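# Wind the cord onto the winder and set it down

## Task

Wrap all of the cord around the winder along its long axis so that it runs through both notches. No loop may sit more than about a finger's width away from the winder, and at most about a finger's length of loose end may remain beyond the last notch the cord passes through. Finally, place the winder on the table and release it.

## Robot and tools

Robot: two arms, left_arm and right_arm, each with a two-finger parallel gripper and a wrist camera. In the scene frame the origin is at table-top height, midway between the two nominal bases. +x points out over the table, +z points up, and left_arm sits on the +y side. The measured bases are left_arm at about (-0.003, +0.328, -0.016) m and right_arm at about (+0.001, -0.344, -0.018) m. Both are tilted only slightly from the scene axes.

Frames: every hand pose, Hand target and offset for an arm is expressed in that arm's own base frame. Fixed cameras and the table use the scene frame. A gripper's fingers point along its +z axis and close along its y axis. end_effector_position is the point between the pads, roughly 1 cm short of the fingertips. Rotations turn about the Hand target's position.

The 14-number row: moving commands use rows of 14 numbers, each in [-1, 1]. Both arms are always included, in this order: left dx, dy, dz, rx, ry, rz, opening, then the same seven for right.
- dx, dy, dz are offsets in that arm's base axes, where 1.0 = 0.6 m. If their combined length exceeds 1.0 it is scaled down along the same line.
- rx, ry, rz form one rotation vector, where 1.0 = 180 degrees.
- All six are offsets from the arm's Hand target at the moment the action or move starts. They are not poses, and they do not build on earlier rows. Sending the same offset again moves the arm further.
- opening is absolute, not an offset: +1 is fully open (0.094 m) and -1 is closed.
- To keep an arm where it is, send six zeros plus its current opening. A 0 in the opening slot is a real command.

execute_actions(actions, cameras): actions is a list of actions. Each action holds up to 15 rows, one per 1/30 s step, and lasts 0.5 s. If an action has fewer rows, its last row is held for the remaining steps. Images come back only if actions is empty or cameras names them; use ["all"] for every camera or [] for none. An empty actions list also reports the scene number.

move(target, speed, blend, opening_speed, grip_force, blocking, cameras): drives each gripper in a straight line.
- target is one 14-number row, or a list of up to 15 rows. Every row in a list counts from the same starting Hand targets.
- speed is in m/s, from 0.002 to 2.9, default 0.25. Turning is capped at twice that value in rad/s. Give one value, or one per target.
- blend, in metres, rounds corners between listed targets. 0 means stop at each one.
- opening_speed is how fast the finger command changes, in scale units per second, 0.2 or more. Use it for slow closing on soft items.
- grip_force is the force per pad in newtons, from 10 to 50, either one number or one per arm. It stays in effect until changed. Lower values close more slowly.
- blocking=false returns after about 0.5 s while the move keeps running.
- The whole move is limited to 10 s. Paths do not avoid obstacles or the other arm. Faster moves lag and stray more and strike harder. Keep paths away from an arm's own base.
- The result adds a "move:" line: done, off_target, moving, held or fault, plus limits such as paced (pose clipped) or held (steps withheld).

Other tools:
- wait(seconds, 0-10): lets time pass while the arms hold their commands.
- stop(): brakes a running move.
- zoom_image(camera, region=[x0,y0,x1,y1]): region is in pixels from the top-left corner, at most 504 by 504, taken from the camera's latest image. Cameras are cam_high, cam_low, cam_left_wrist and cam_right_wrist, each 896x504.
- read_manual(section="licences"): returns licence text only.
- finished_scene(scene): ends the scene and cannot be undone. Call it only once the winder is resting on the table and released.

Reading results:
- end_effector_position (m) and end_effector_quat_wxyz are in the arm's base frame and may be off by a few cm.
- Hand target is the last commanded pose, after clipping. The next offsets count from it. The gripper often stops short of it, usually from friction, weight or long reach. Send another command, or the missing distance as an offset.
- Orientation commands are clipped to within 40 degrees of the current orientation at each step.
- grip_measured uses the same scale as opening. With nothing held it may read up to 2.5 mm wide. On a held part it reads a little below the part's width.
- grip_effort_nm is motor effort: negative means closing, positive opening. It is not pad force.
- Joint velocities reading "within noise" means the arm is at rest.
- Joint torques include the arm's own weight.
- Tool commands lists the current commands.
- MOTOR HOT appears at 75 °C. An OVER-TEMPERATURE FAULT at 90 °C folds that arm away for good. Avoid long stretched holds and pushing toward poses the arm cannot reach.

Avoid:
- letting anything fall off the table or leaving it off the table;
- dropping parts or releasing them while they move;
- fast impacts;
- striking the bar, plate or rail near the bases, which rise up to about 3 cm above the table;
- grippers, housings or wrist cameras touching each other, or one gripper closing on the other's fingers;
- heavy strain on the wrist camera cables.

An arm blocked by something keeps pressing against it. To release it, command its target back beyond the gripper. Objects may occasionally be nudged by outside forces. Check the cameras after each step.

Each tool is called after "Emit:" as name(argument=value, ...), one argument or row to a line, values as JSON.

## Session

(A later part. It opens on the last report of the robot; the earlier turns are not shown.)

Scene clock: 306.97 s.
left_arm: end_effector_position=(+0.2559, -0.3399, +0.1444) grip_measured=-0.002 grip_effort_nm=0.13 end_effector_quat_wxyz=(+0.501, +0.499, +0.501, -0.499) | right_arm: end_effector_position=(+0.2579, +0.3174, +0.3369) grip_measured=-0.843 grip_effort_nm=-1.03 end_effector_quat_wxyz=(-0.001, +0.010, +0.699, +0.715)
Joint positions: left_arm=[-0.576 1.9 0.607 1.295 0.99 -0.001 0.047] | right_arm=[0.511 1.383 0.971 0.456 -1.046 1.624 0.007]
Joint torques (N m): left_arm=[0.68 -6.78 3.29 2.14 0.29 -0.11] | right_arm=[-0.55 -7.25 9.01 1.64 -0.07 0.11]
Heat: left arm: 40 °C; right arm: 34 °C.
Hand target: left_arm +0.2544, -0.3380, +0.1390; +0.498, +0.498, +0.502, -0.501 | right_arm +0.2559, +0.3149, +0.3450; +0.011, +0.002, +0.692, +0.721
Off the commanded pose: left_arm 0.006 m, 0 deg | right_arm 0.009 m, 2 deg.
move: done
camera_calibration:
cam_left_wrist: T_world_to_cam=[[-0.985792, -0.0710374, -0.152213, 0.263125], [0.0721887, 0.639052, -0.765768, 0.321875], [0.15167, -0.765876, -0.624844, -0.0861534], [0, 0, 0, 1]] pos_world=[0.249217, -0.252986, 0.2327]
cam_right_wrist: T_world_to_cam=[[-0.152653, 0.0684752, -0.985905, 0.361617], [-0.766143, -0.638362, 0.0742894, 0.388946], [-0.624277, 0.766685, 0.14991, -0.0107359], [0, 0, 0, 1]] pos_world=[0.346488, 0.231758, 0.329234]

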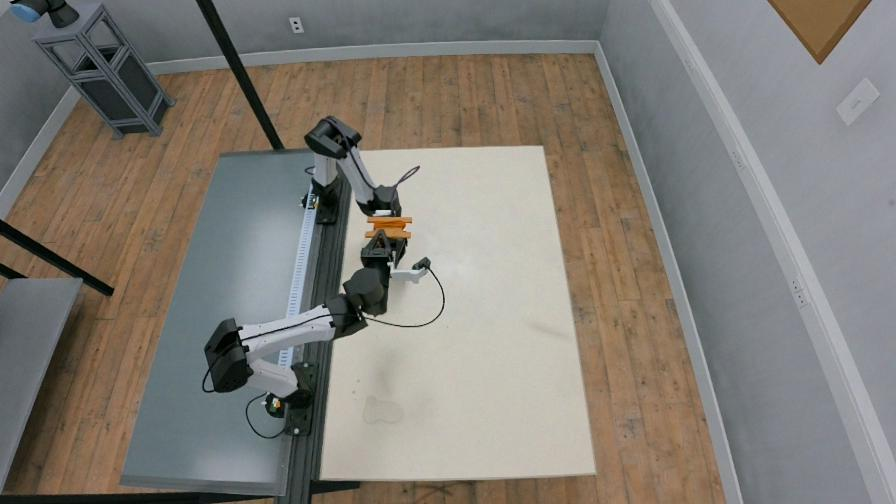

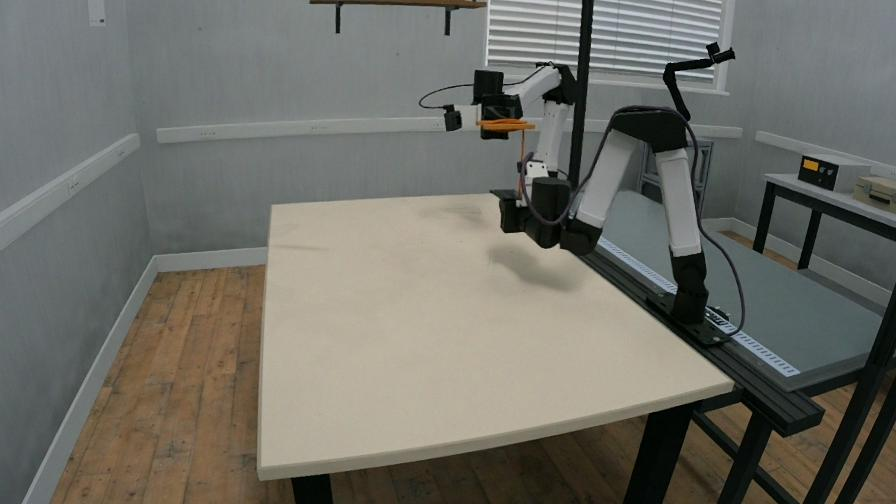

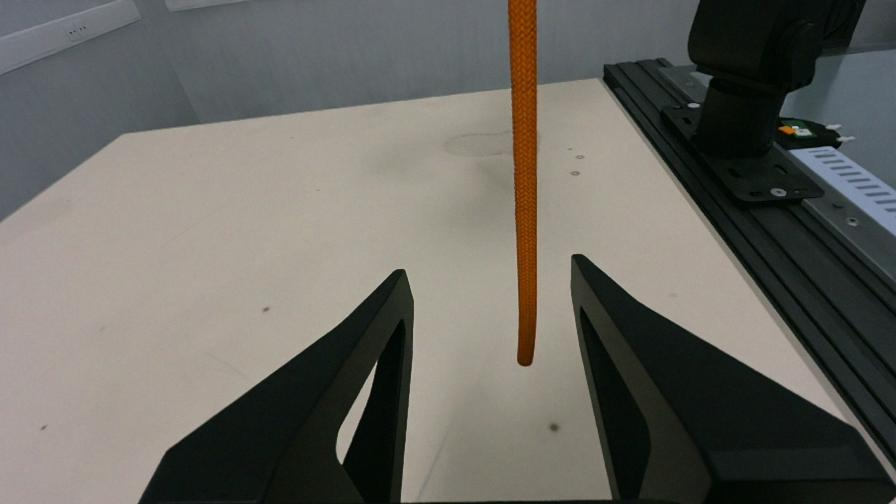

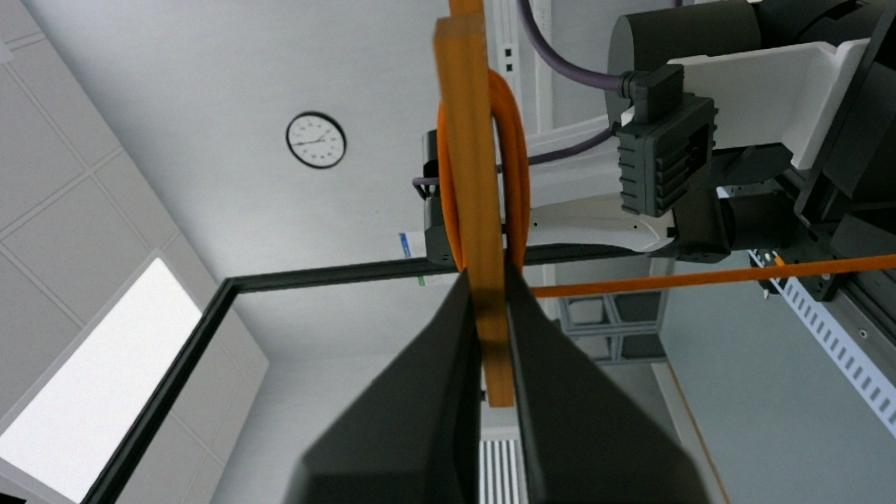

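Emit:
move(
  target=[
    [-0.01, 0.0223, 0, 0, 0, 0, 0.0, 0, 0, 0, 0, 0, 0, -0.9],
    [-0.01, 0.0223, 0, 0, 0, 0, -0.985, 0, 0, 0, 0, 0, 0, -0.9],
  ],
  speed=0.1,
  opening_speed=1.5,
  cameras=["cam_left_wrist", "cam_right_wrist"],
)

Emit:
zoom_image(
  camera="cam_left_wrist",
  region=[410, 200, 590, 380],
)

Scene clock: 310.37 s.
left_arm: end_effector_position=(+0.2510, -0.3272, +0.1344) grip_measured=-0.983 grip_effort_nm=-0.87 end_effector_quat_wxyz=(+0.492, +0.496, +0.510, -0.502) | right_arm: end_effector_position=(+0.2579, +0.3174, +0.3369) grip_measured=-0.843 grip_effort_nm=-1.03 end_effector_quat_wxyz=(-0.001, +0.010, +0.699, +0.715)
Joint positions: left_arm=[-0.549 1.9 0.559 1.318 1.018 -0.003 0.001] | right_arm=[0.511 1.383 0.971 0.456 -1.046 1.624 0.007]
Joint torques (N m): left_arm=[0.75 -9.31 2.88 2.12 0.31 -0.11] | right_arm=[-0.55 -7.27 9.01 1.64 -0.06 0.11]
Heat: left arm: 40 °C; right arm: 34 °C.
Hand target: left_arm +0.2484, -0.3246, +0.1390; +0.498, +0.498, +0.502, -0.501 | right_arm +0.2559, +0.3149, +0.3450; +0.011, +0.002, +0.692, +0.721
Off the commanded pose: left_arm 0.006 m, 1 deg | right_arm 0.009 m, 2 deg.
move: done
camera_calibration:
cam_left_wrist: T_world_to_cam=[[-0.989058, -0.068814, -0.130498, 0.256331], [0.0549461, 0.649095, -0.75872, 0.313084], [0.136916, -0.757588, -0.638212, -0.0736528], [0, 0, 0, 1]] pos_world=[0.246408, -0.241381, 0.223988]
cam_right_wrist: T_world_to_cam=[[-0.152653, 0.0684752, -0.985905, 0.361617], [-0.766143, -0.638362, 0.0742894, 0.388946], [-0.624277, 0.766685, 0.14991, -0.0107359], [0, 0, 0, 1]] pos_world=[0.346488, 0.231758, 0.329234]
Images, in order (width x height): cam_left_wrist 896x504, cam_right_wrist 896x504.

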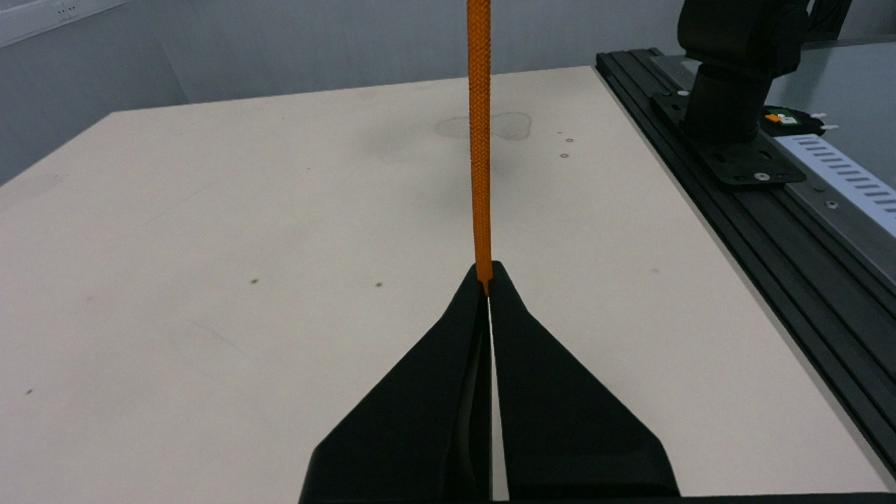

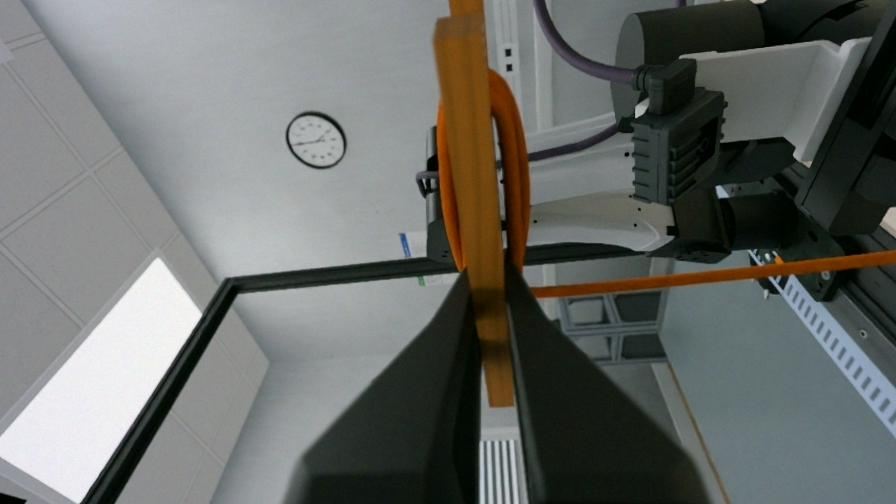

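Scaled by 2.800 from the camera's 896x504 image, which has a finer 1280x720 frame.

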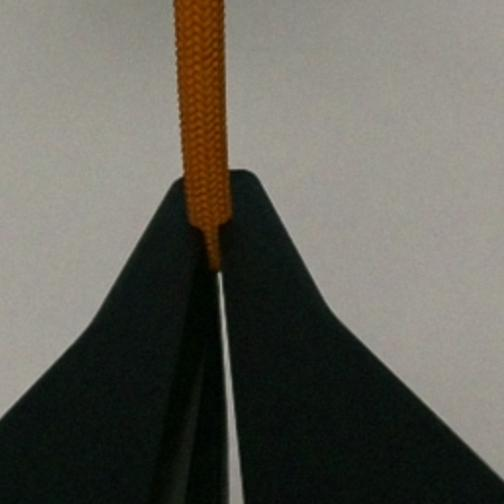

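Emit:
move(
  target=[
    [0.1432, -0.0123, 0.0402, 0, 0, 0, -0.985, 0, 0, 0, 0, 0, 0, -0.9],
    [0.2408, -0.029, 0.1378, 0, 0, 0, -0.985, 0, 0, 0, 0, 0, 0, -0.9],
    [0.2963, -0.0407, 0.2812, 0, 0, 0, -0.985, 0, 0, 0, 0, 0, 0, -0.9],
  ],
  speed=0.18,
  blend=[0.025, 0.025, 0],
  cameras=["all"],
)

Emit:
zoom_image(
  camera="cam_high",
  region=[350, 185, 490, 265],
)

Emit:
zoom_image(
  camera="cam_left_wrist",
  region=[420, 200, 680, 380],
)

Scene clock: 314.40 s.
left_arm: end_effector_position=(+0.4194, -0.3482, +0.3022) grip_measured=-0.983 grip_effort_nm=-0.87 end_effector_quat_wxyz=(+0.489, +0.494, +0.509, -0.508) | right_arm: end_effector_position=(+0.2583, +0.3174, +0.3373) grip_measured=-0.843 grip_effort_nm=-1.03 end_effector_quat_wxyz=(+0.001, +0.010, +0.699, +0.715)
Joint positions: left_arm=[-0.393 2.013 1.583 0.413 1.182 -0.018 0.001] | right_arm=[0.511 1.383 0.971 0.458 -1.044 1.624 0.007]
Joint torques (N m): left_arm=[0.64 -10.52 9.78 1.79 0.19 0.06] | right_arm=[-0.55 -7.24 9.02 1.62 -0.09 0.11]
Heat: left arm: 41 °C; right arm: 34 °C.
Hand target: left_arm +0.4262, -0.3490, +0.3078; +0.498, +0.498, +0.502, -0.501 | right_arm +0.2559, +0.3149, +0.3450; +0.010, +0.002, +0.692, +0.721
Off the commanded pose: left_arm 0.009 m, 2 deg | right_arm 0.008 m, 2 deg.
move: done
camera_calibration:
cam_left_wrist: T_world_to_cam=[[-0.990854, -0.0618139, -0.11995, 0.443334], [0.0522095, 0.644064, -0.763188, 0.445561], [0.124431, -0.76247, -0.634946, -0.00303853], [0, 0, 0, 1]] pos_world=[0.416395, -0.261882, 0.391295]
cam_right_wrist: T_world_to_cam=[[-0.150901, 0.0698506, -0.986078, 0.361088], [-0.767742, -0.636657, 0.0723897, 0.389736], [-0.622737, 0.767977, 0.149699, -0.0112657], [0, 0, 0, 1]] pos_world=[0.346689, 0.231558, 0.329535]

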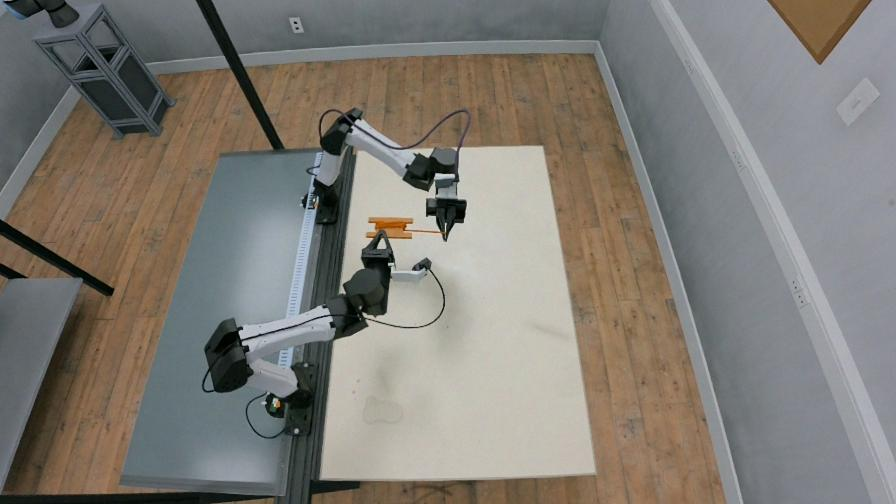

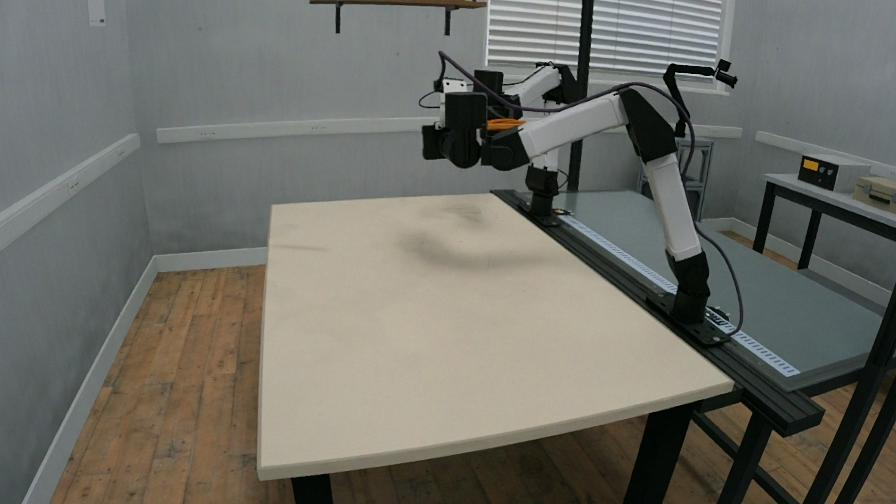

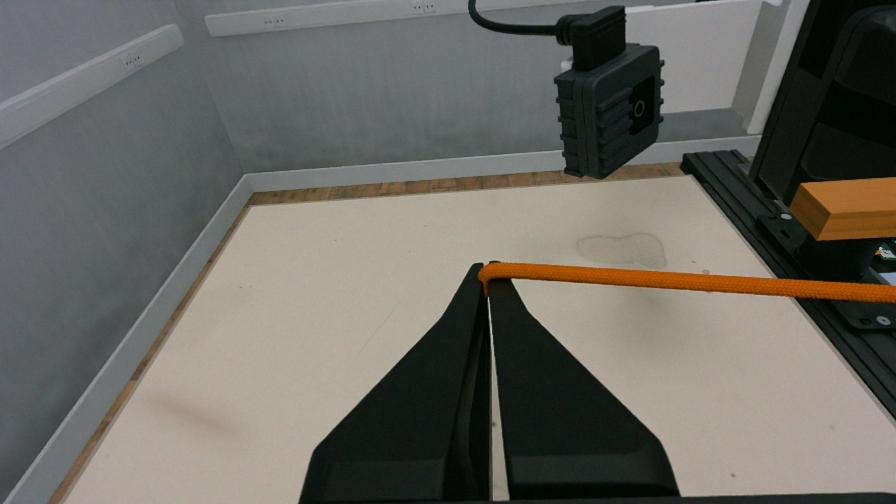

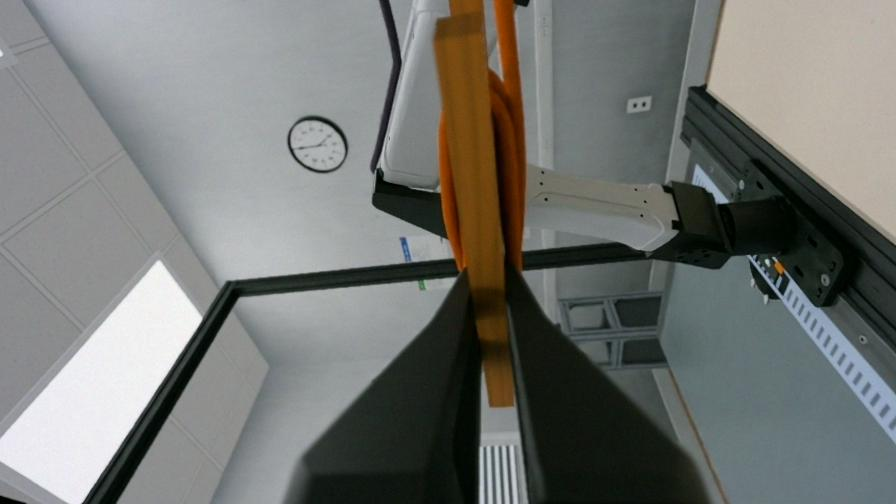

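Scaled by 3.600 from the camera's 896x504 image, which has a finer 1280x720 frame.

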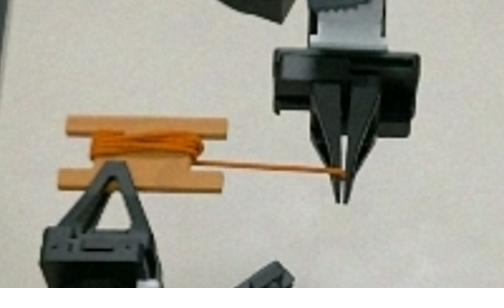

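Scaled by 1.938 from the camera's 896x504 image, which has a finer 1280x720 frame.

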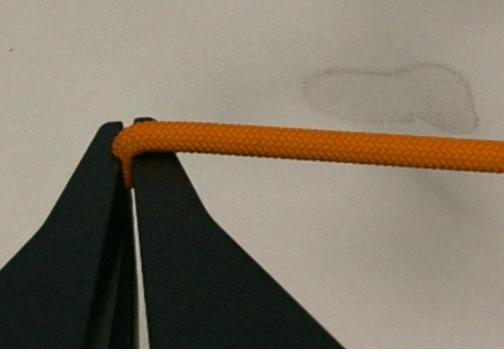

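Emit:
move(
  target=[
    [-0.0042, 0, 0.059, 0, 0, 0, -0.985, 0, 0, 0, 0, 0, 0, -0.9],
    [-0.0437, 0.005, 0.1173, 0, 0, 0.05, -0.985, 0, 0, 0, 0, 0, 0, -0.9],
    [-0.1007, 0.0147, 0.1483, 0, 0, 0.12, -0.985, 0, 0, 0, 0, 0, 0, -0.9],
    [-0.1585, 0.0223, 0.158, 0, 0, 0.2, -0.985, 0, 0, 0, 0, 0, 0, -0.9],
    [-0.2577, 0.0215, 0.141, 0, 0, 0.28, -0.985, 0, 0, 0, 0, 0, 0, -0.9],
    [-0.303, 0.019, 0.1013, 0, 0, 0.35, -0.985, 0, 0, 0, 0, 0, 0, -0.9],
    [-0.3293, 0.0165, 0.062, 0, 0, 0.4, -0.985, 0, 0, 0, 0, 0, 0, -0.9],
  ],
  speed=0.22,
  blend=[0.012, 0.012, 0.012, 0.015, 0.015, 0.012, 0],
  cameras=["all"],
)

Emit:
zoom_image(
  camera="cam_high",
  region=[320, 180, 460, 270],
)

Emit:
zoom_image(
  camera="cam_left_wrist",
  region=[300, 100, 700, 400],
)

Scene clock: 322.90 s.
left_arm: end_effector_position=(+0.2319, -0.3340, +0.3518) grip_measured=-0.983 grip_effort_nm=-0.86 end_effector_quat_wxyz=(+0.698, +0.101, +0.700, -0.111) | right_arm: end_effector_position=(+0.2549, +0.3173, +0.3405) grip_measured=-0.843 grip_effort_nm=-1.03 end_effector_quat_wxyz=(+0.001, -0.003, +0.695, +0.719)
Joint positions: left_arm=[-1.342 1.359 1.04 0.317 -1.04 -0.016 0.001] | right_arm=[0.511 1.383 0.971 0.479 -1.062 1.624 0.007]
Joint torques (N m): left_arm=[-0.59 -4.77 5.27 2.13 0.17 -0.01] | right_arm=[-0.58 -7.21 8.95 1.43 0.11 0.11]
Heat: left arm: 42 °C; right arm: 34 °C.
Hand target: left_arm +0.2287, -0.3391, +0.3450; +0.698, +0.108, +0.699, -0.113 | right_arm +0.2559, +0.3149, +0.3450; +0.011, +0.002, +0.692, +0.721
Off the commanded pose: left_arm 0.009 m, 1 deg | right_arm 0.005 m, 1 deg.
move: done
camera_calibration:
cam_left_wrist: T_world_to_cam=[[-0.230281, -0.963385, -0.137329, -0.207117], [-0.592081, 0.250703, -0.76589, 0.503031], [0.772276, -0.0950599, -0.628135, 0.132896], [0, 0, 0, 1]] pos_world=[0.147508, -0.313012, 0.4403]
cam_right_wrist: T_world_to_cam=[[-0.133692, 0.0764281, -0.988071, 0.357946], [-0.756895, -0.651462, 0.0520214, 0.395677], [-0.639715, 0.754822, 0.144943, -0.00374317], [0, 0, 0, 1]] pos_world=[0.344946, 0.233237, 0.333635]

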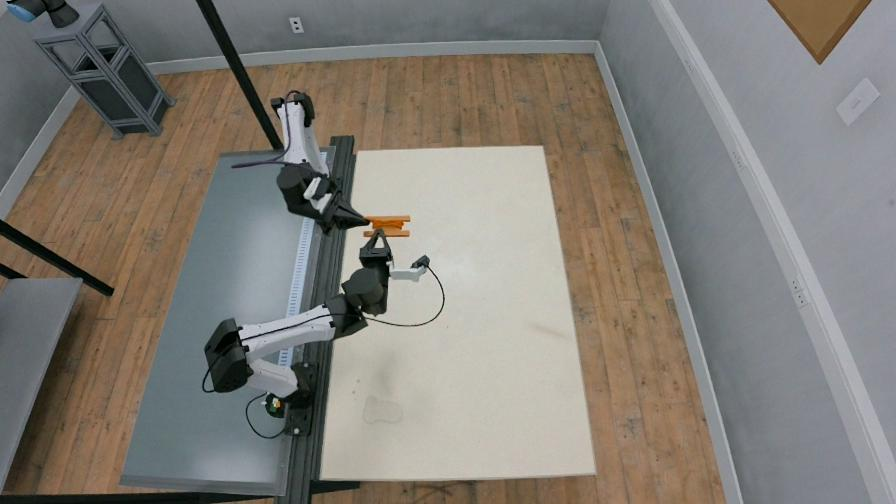

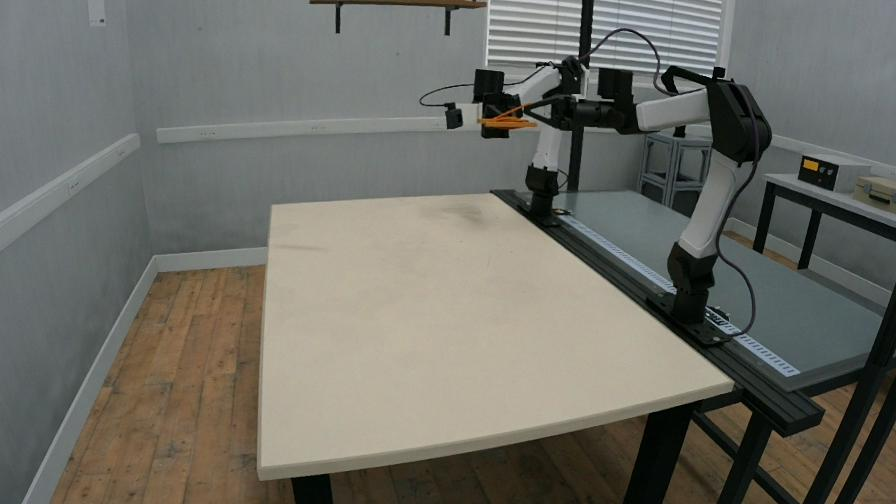

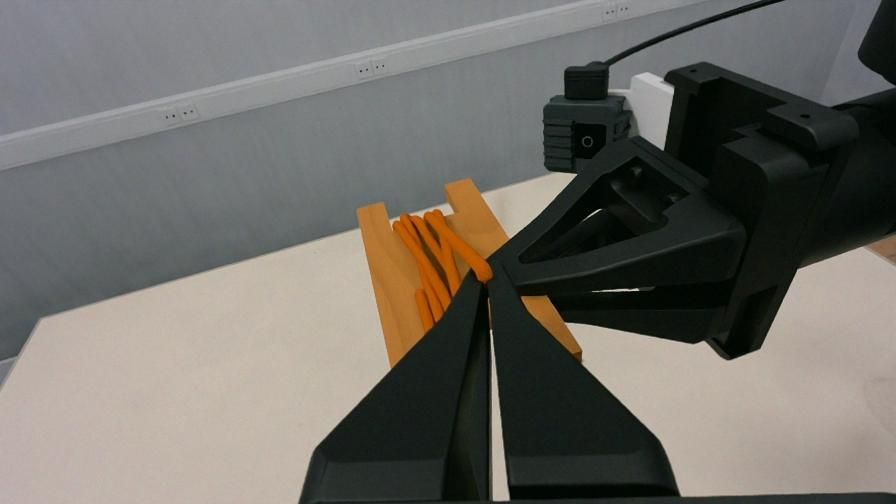

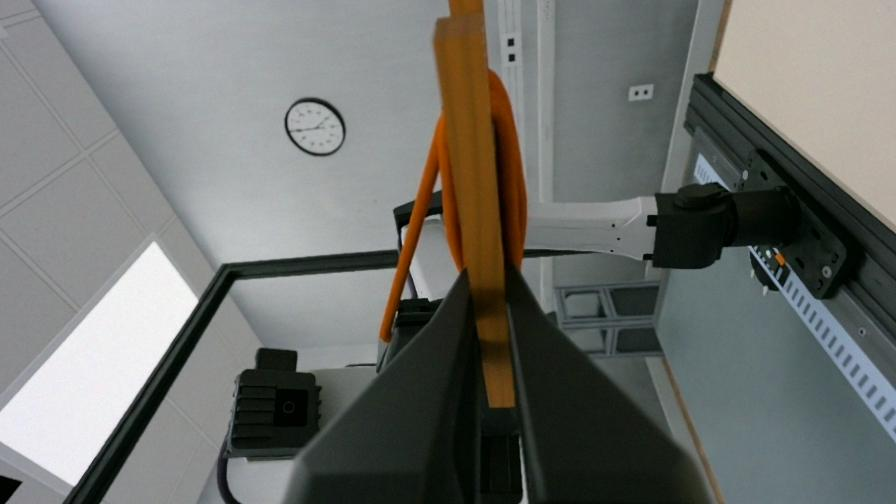

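Scaled by 3.600 from the camera's 896x504 image, which has a finer 1280x720 frame.

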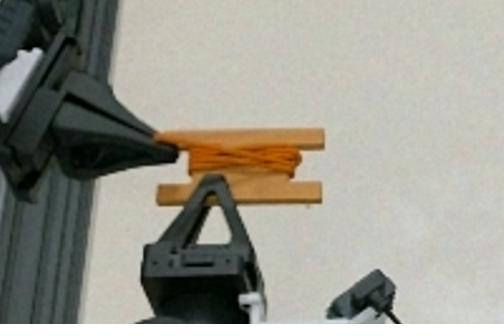

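Scaled by 1.260 from the camera's 896x504 image, which has a finer 1280x720 frame.

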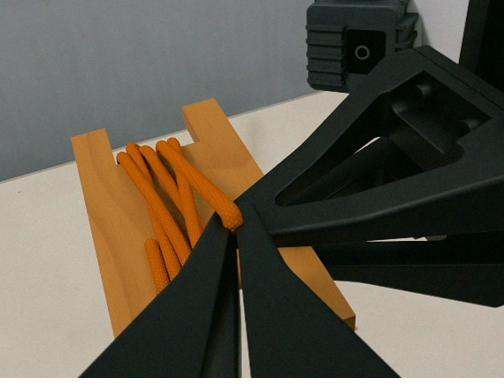

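Emit:
move(
  target=[
    [-0.0137,-0.0032,-0.0512,0,0,0,-0.985,0,0,0,0,0,0,-0.9],
    [-0.01,-0.0032,-0.0738,0,0,0,-0.985,0,0,0,0,0,0,-0.9],
    [0.0017,-0.0032,-0.0905,0,0,0,-0.985,0,0,0,0,0,0,-0.9],
  ],
  speed=0.1,
  blend=[0.006,0.006,0],
  cameras=["cam_high","cam_right_wrist","cam_left_wrist"],
)

Scene clock: 327.57 s.
left_arm: end_effector_position=(+0.2298, -0.3374, +0.3014) grip_measured=-0.983 grip_effort_nm=-0.86 end_effector_quat_wxyz=(+0.701, +0.095, +0.697, -0.117) | right_arm: end_effector_position=(+0.2539, +0.3176, +0.3390) grip_measured=-0.843 grip_effort_nm=-1.03 end_effector_quat_wxyz=(-0.004, -0.002, +0.697, +0.717)
Joint positions: left_arm=[-1.352 1.411 0.866 0.564 -1.05 -0.015 0.001] | right_arm=[0.512 1.383 0.971 0.47 -1.066 1.624 0.007]
Joint torques (N m): left_arm=[0.38 -4.63 5.01 1.99 0.33 -0.02] | right_arm=[-0.69 -7.24 8.98 1.51 0.14 0.11]
Heat: left arm: 41 °C; right arm: 34 °C.
Hand target: left_arm +0.2297, -0.3410, +0.2906; +0.698, +0.108, +0.699, -0.113 | right_arm +0.2559, +0.3150, +0.3450; +0.011, +0.002, +0.692, +0.721
Off the commanded pose: left_arm 0.011 m, 2 deg | right_arm 0.007 m, 2 deg.
move: off_target (left_arm)
camera_calibration:
cam_left_wrist: T_world_to_cam=[[-0.229613, -0.965718, -0.121107, -0.223509], [-0.588541, 0.236872, -0.772988, 0.460671], [0.775176, -0.106212, -0.622753, 0.0964858], [0, 0, 0, 1]] pos_world=[0.14501, -0.314719, 0.389112]
cam_right_wrist: T_world_to_cam=[[-0.141542, 0.0712568, -0.987364, 0.35981], [-0.753232, -0.654947, 0.060712, 0.39244], [-0.642345, 0.752308, 0.146376, -0.00339073], [0, 0, 0, 1]] pos_world=[0.344349, 0.233939, 0.331934]
Images, in order (width x height): cam_high 896x504, cam_left_wrist 896x504, cam_right_wrist 896x504.

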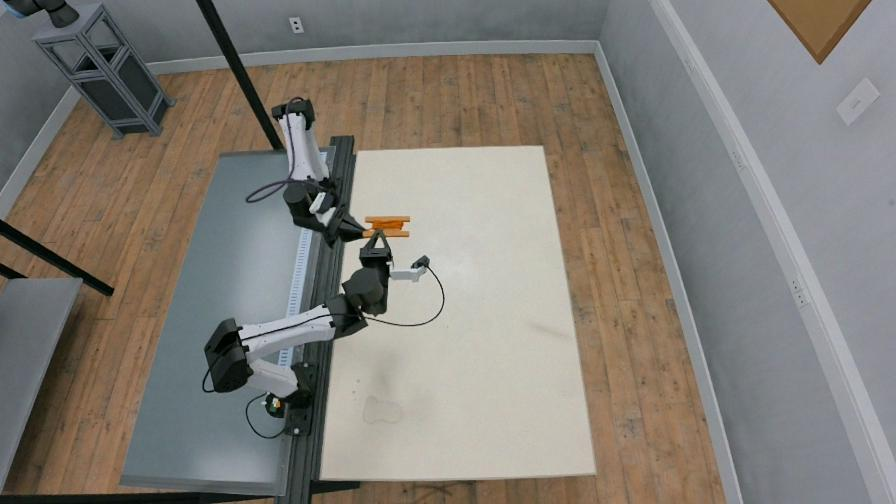

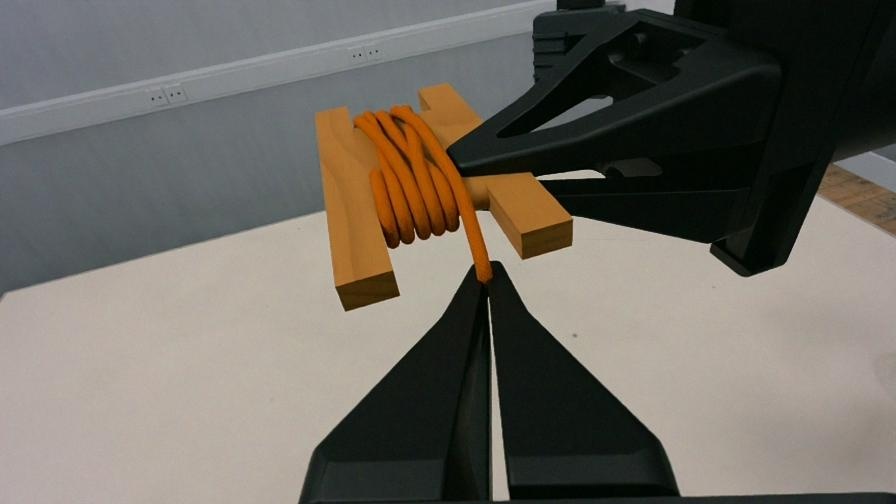

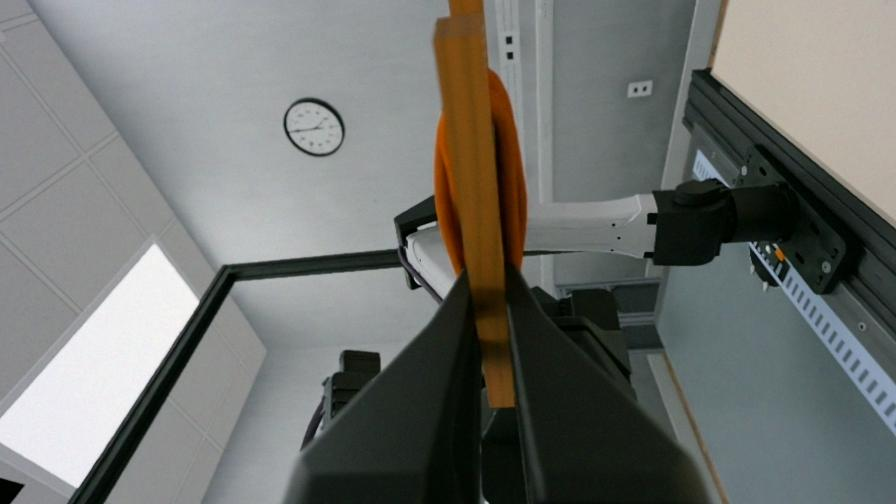

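Emit:
move(
  target=[
    [0.003,-0.0005,-0.0217,0,0,0,-0.985,0,0,0,0,0,0,-0.9],
    [0.0145,0.0008,-0.0217,0,0,0,-0.985,0,0,0,0,0,0,-0.9],
  ],
  speed=0.08,
  blend=[0.005,0],
  cameras=["cam_high","cam_left_wrist"],
)

Scene clock: 330.07 s.
left_arm: end_effector_position=(+0.2376, -0.3376, +0.2919) grip_measured=-0.983 grip_effort_nm=-0.86 end_effector_quat_wxyz=(+0.703, +0.091, +0.695, -0.123) | right_arm: end_effector_position=(+0.2538, +0.3177, +0.3374) grip_measured=-0.843 grip_effort_nm=-1.03 end_effector_quat_wxyz=(-0.007, +0.001, +0.699, +0.715)
Joint positions: left_arm=[-1.325 1.435 0.835 0.634 -1.021 -0.015 0.001] | right_arm=[0.512 1.383 0.971 0.46 -1.067 1.624 0.007]
Joint torques (N m): left_arm=[0.61 -4.57 4.78 1.9 0.38 -0.01] | right_arm=[-0.69 -7.27 8.99 1.6 0.15 0.11]
Heat: left arm: 41 °C; right arm: 34 °C.
Hand target: left_arm +0.2384, -0.3405, +0.2777; +0.698, +0.108, +0.699, -0.113 | right_arm +0.2559, +0.3150, +0.3450; +0.011, +0.002, +0.692, +0.721
Off the commanded pose: left_arm 0.015 m, 2 deg | right_arm 0.008 m, 2 deg.
move: off_target (left_arm); blend cut to 0.0035 m at target 1
camera_calibration:
cam_left_wrist: T_world_to_cam=[[-0.231373, -0.966905, -0.107526, -0.227046], [-0.584689, 0.22654, -0.778985, 0.455292], [0.777563, -0.117367, -0.617754, 0.078786], [0, 0, 0, 1]] pos_world=[0.152411, -0.313427, 0.378923]
Images, in order (width x height): cam_high 896x504, cam_left_wrist 896x504.

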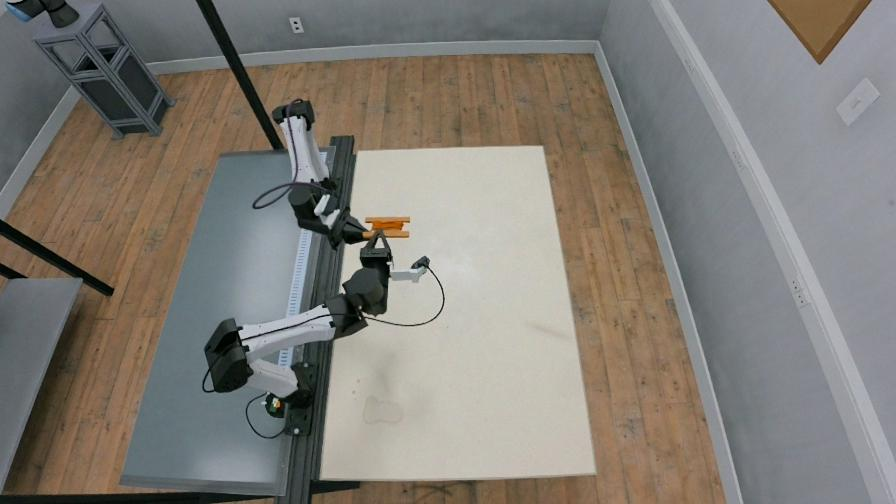

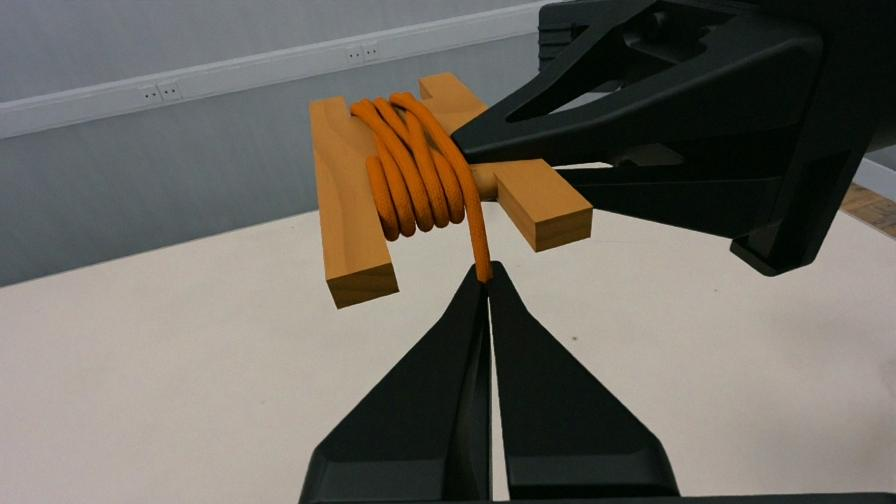

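Emit:
move(
  target=[
    [0,0,0.004,0,0,0,-0.55,0,0,0,0,0,0,-0.9],
    [-0.005,0,-0.04,0,0,0,-0.3,0,0,0,0,0,0,-0.9],
    [-0.06,0.03,-0.06,0,0,0,-0.3,0,0,0,0,0,0,-0.9],
  ],
  speed=[0.1,0.12,0.2],
  opening_speed=0.6,
  blend=[0,0.01,0],
  cameras=["cam_high","cam_left_wrist","cam_right_wrist","cam_low"],
)

Scene clock: 334.43 s.
left_arm: end_effector_position=(+0.2048, -0.3272, +0.2377) grip_measured=-0.302 grip_effort_nm=0.13 end_effector_quat_wxyz=(+0.695, +0.113, +0.702, -0.107) | right_arm: end_effector_position=(+0.2552, +0.3177, +0.3375) grip_measured=-0.843 grip_effort_nm=-1.03 end_effector_quat_wxyz=(-0.004, +0.003, +0.699, +0.715)
Joint positions: left_arm=[-1.428 1.453 0.651 0.778 -1.116 -0.014 0.033] | right_arm=[0.512 1.383 0.971 0.46 -1.059 1.624 0.007]
Joint torques (N m): left_arm=[0.03 -8.29 4.59 1.95 0.11 -0.03] | right_arm=[-0.68 -7.27 8.99 1.6 0.08 0.11]
Heat: left arm: 41 °C; right arm: 34 °C.
Hand target: left_arm +0.2023, -0.3226, +0.2416; +0.698, +0.108, +0.699, -0.113 | right_arm +0.2559, +0.3150, +0.3450; +0.011, +0.002, +0.692, +0.721
Off the commanded pose: left_arm 0.007 m, 1 deg | right_arm 0.008 m, 2 deg.
move: done; blend cut to 0 m at target 2
camera_calibration:
cam_left_wrist: T_world_to_cam=[[-0.240956, -0.957231, -0.16015, -0.21267], [-0.591358, 0.275648, -0.757835, 0.404009], [0.769568, -0.0878993, -0.632486, 0.0867592], [0, 0, 0, 1]] pos_world=[0.120903, -0.307313, 0.326987]
cam_right_wrist: T_world_to_cam=[[-0.150122, 0.0676261, -0.986352, 0.361453], [-0.757082, -0.649484, 0.0706971, 0.389475], [-0.635839, 0.757362, 0.1487, -0.00638328], [0, 0, 0, 1]] pos_world=[0.345067, 0.233348, 0.329934]

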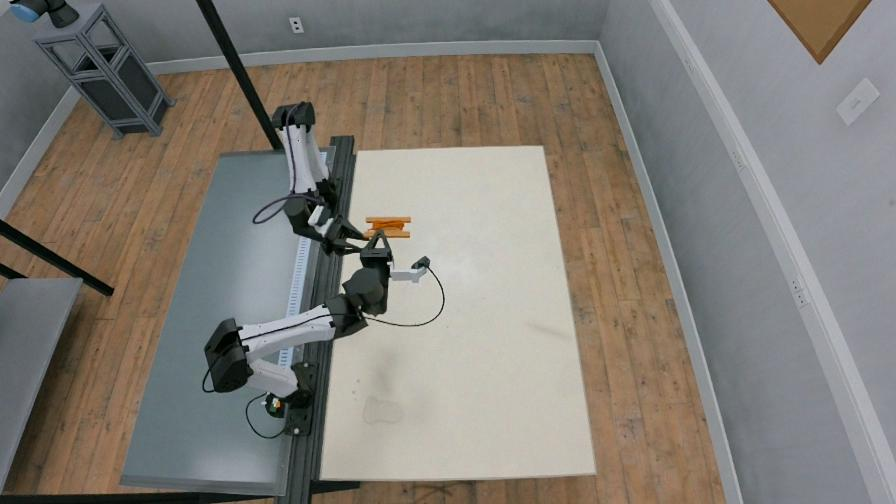

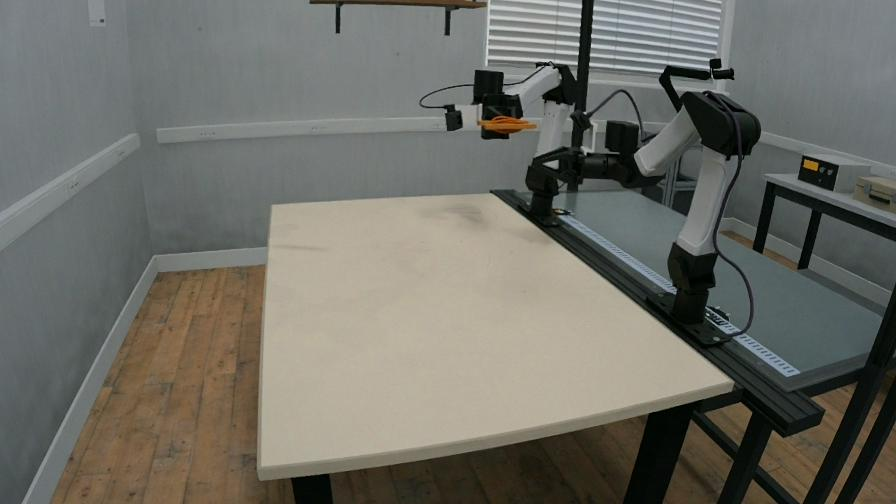

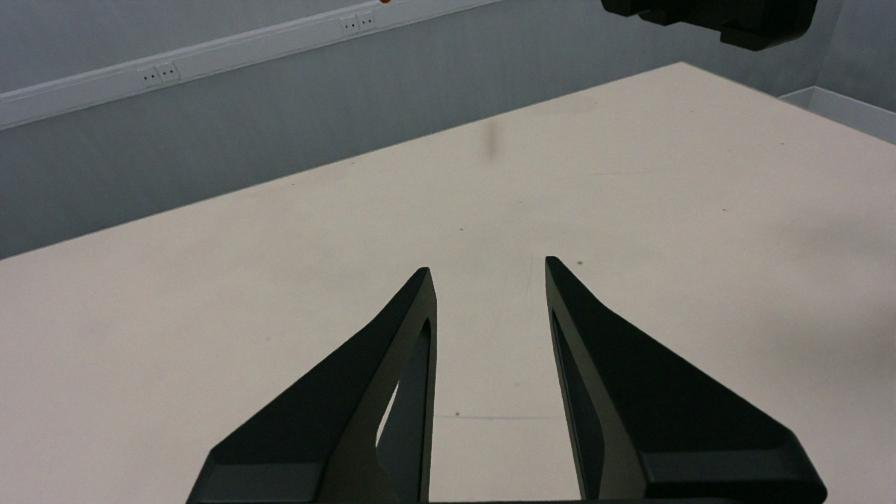

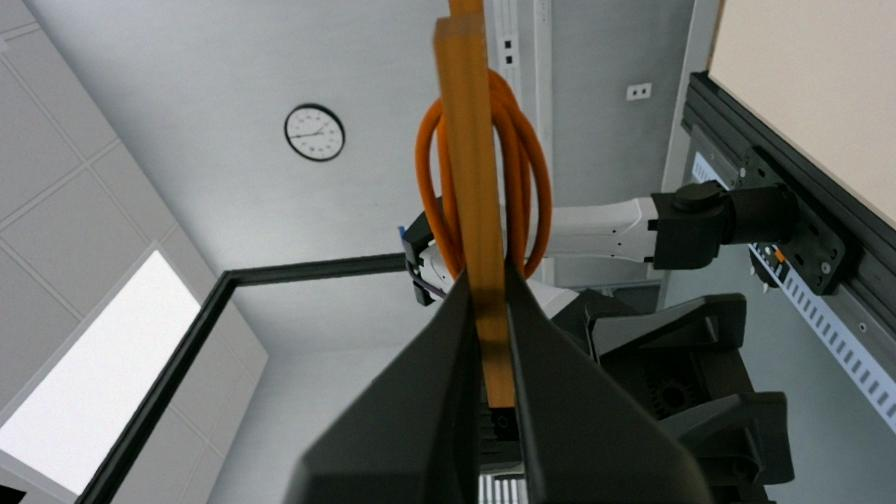

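Emit:
zoom_image(
  camera="cam_right_wrist",
  region=[360, 0, 620, 440],
)

Emit:
zoom_image(
  camera="cam_high",
  region=[340, 190, 440, 260],
)

Emit:
zoom_image(
  camera="cam_low",
  region=[440, 90, 580, 160],
)

Scaled by 1.145 from the camera's 896x504 image, which has a finer 1280x720 frame.

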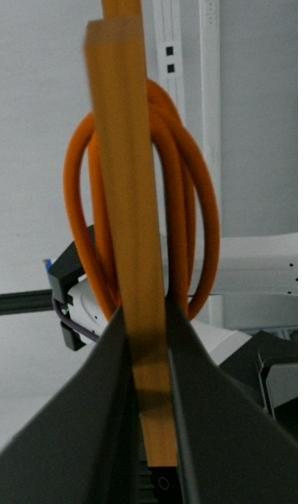

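Scaled by 5.040 from the camera's 896x504 image, which has a finer 1280x720 frame.

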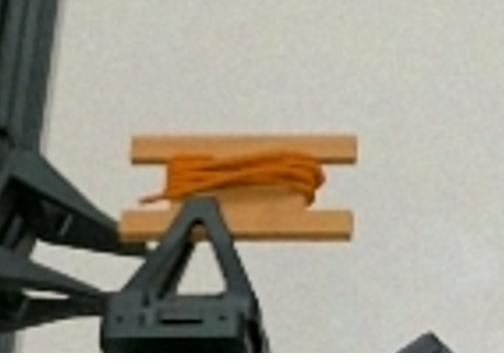

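Scaled by 3.600 from the camera's 896x504 image, which has a finer 1280x720 frame.

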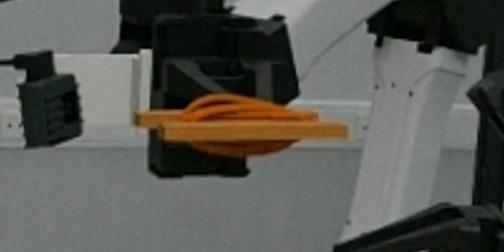

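Emit:
move(
  target=[
    [-0.0583,0,0.0,0,0,0,-0.55,0,0,0,0,0,0,-0.9],
    [-0.0667,0.0,0.14,0,0,0,-0.55,0,0,0,0,0,0,-0.9],
  ],
  speed=0.25,
  blend=[0.02,0],
  cameras=["cam_left_wrist","cam_high"],
)

Emit:
zoom_image(
  camera="cam_left_wrist",
  region=[300, 60, 660, 300],
)

Scene clock: 346.00 s.
left_arm: end_effector_position=(+0.1642, -0.3225, +0.3096) grip_measured=-0.548 grip_effort_nm=-0.04 end_effector_quat_wxyz=(+0.696, +0.125, +0.700, -0.095) | right_arm: end_effector_position=(+0.2552, +0.3177, +0.3375) grip_measured=-0.843 grip_effort_nm=-1.03 end_effector_quat_wxyz=(-0.004, +0.003, +0.699, +0.715)
Joint positions: left_arm=[-1.576 1.296 0.845 0.41 -1.264 0.002 0.021] | right_arm=[0.512 1.383 0.971 0.46 -1.059 1.624 0.007]
Joint torques (N m): left_arm=[-0.25 -6.28 9.36 1.72 0.08 -0.13] | right_arm=[-0.68 -7.25 9.01 1.6 0.08 0.11]
Heat: left arm: 41 °C; right arm: 34 °C.
Hand target: left_arm +0.1624, -0.3225, +0.3256; +0.698, +0.108, +0.699, -0.113 | right_arm +0.2559, +0.3150, +0.3450; +0.011, +0.002, +0.692, +0.721
Off the commanded pose: left_arm 0.016 m, 3 deg | right_arm 0.008 m, 2 deg.
move: off_target (left_arm); blend cut to 0.0176 m at target 1
camera_calibration:
cam_left_wrist: T_world_to_cam=[[-0.239609, -0.951408, -0.193419, -0.194586], [-0.584796, 0.300461, -0.753483, 0.438716], [0.774985, -0.0674307, -0.628372, 0.168298], [0, 0, 0, 1]] pos_world=[0.0795061, -0.305599, 0.398682]
Images, in order (width x height): cam_high 896x504, cam_left_wrist 896x504.

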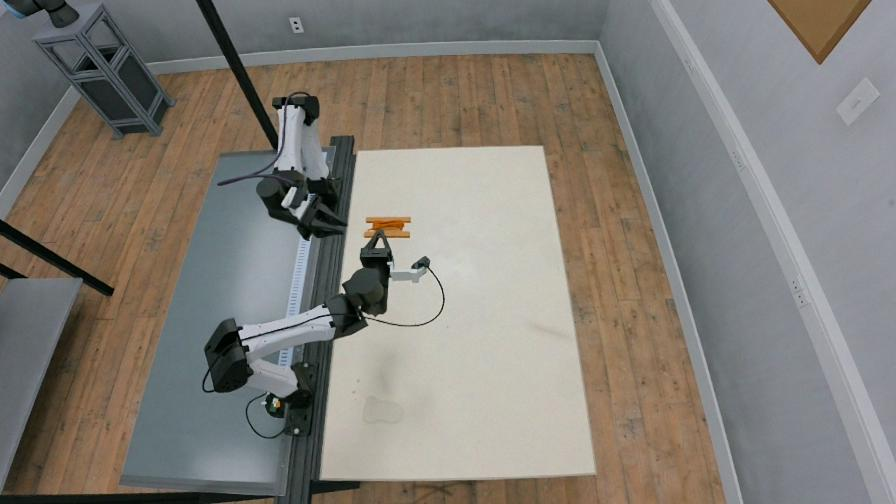

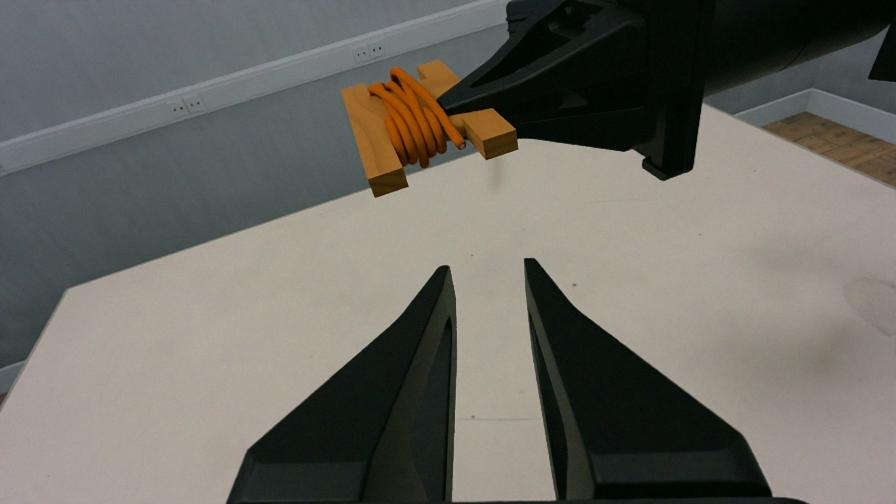

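Scaled by 1.400 from the camera's 896x504 image, which has a finer 1280x720 frame.

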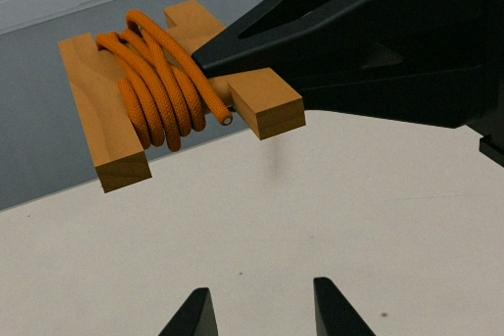

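Emit:
zoom_image(
  camera="cam_left_wrist",
  region=[330, 50, 530, 210],
)

Scaled by 2.520 from the camera's 896x504 image, which has a finer 1280x720 frame.

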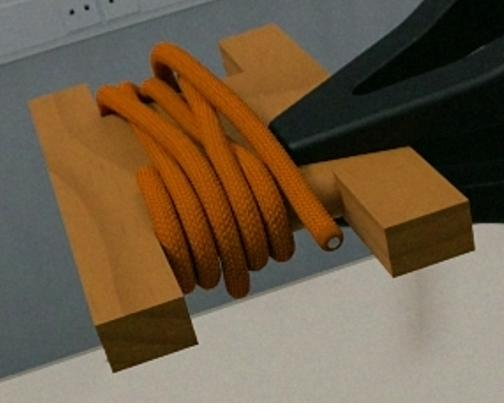

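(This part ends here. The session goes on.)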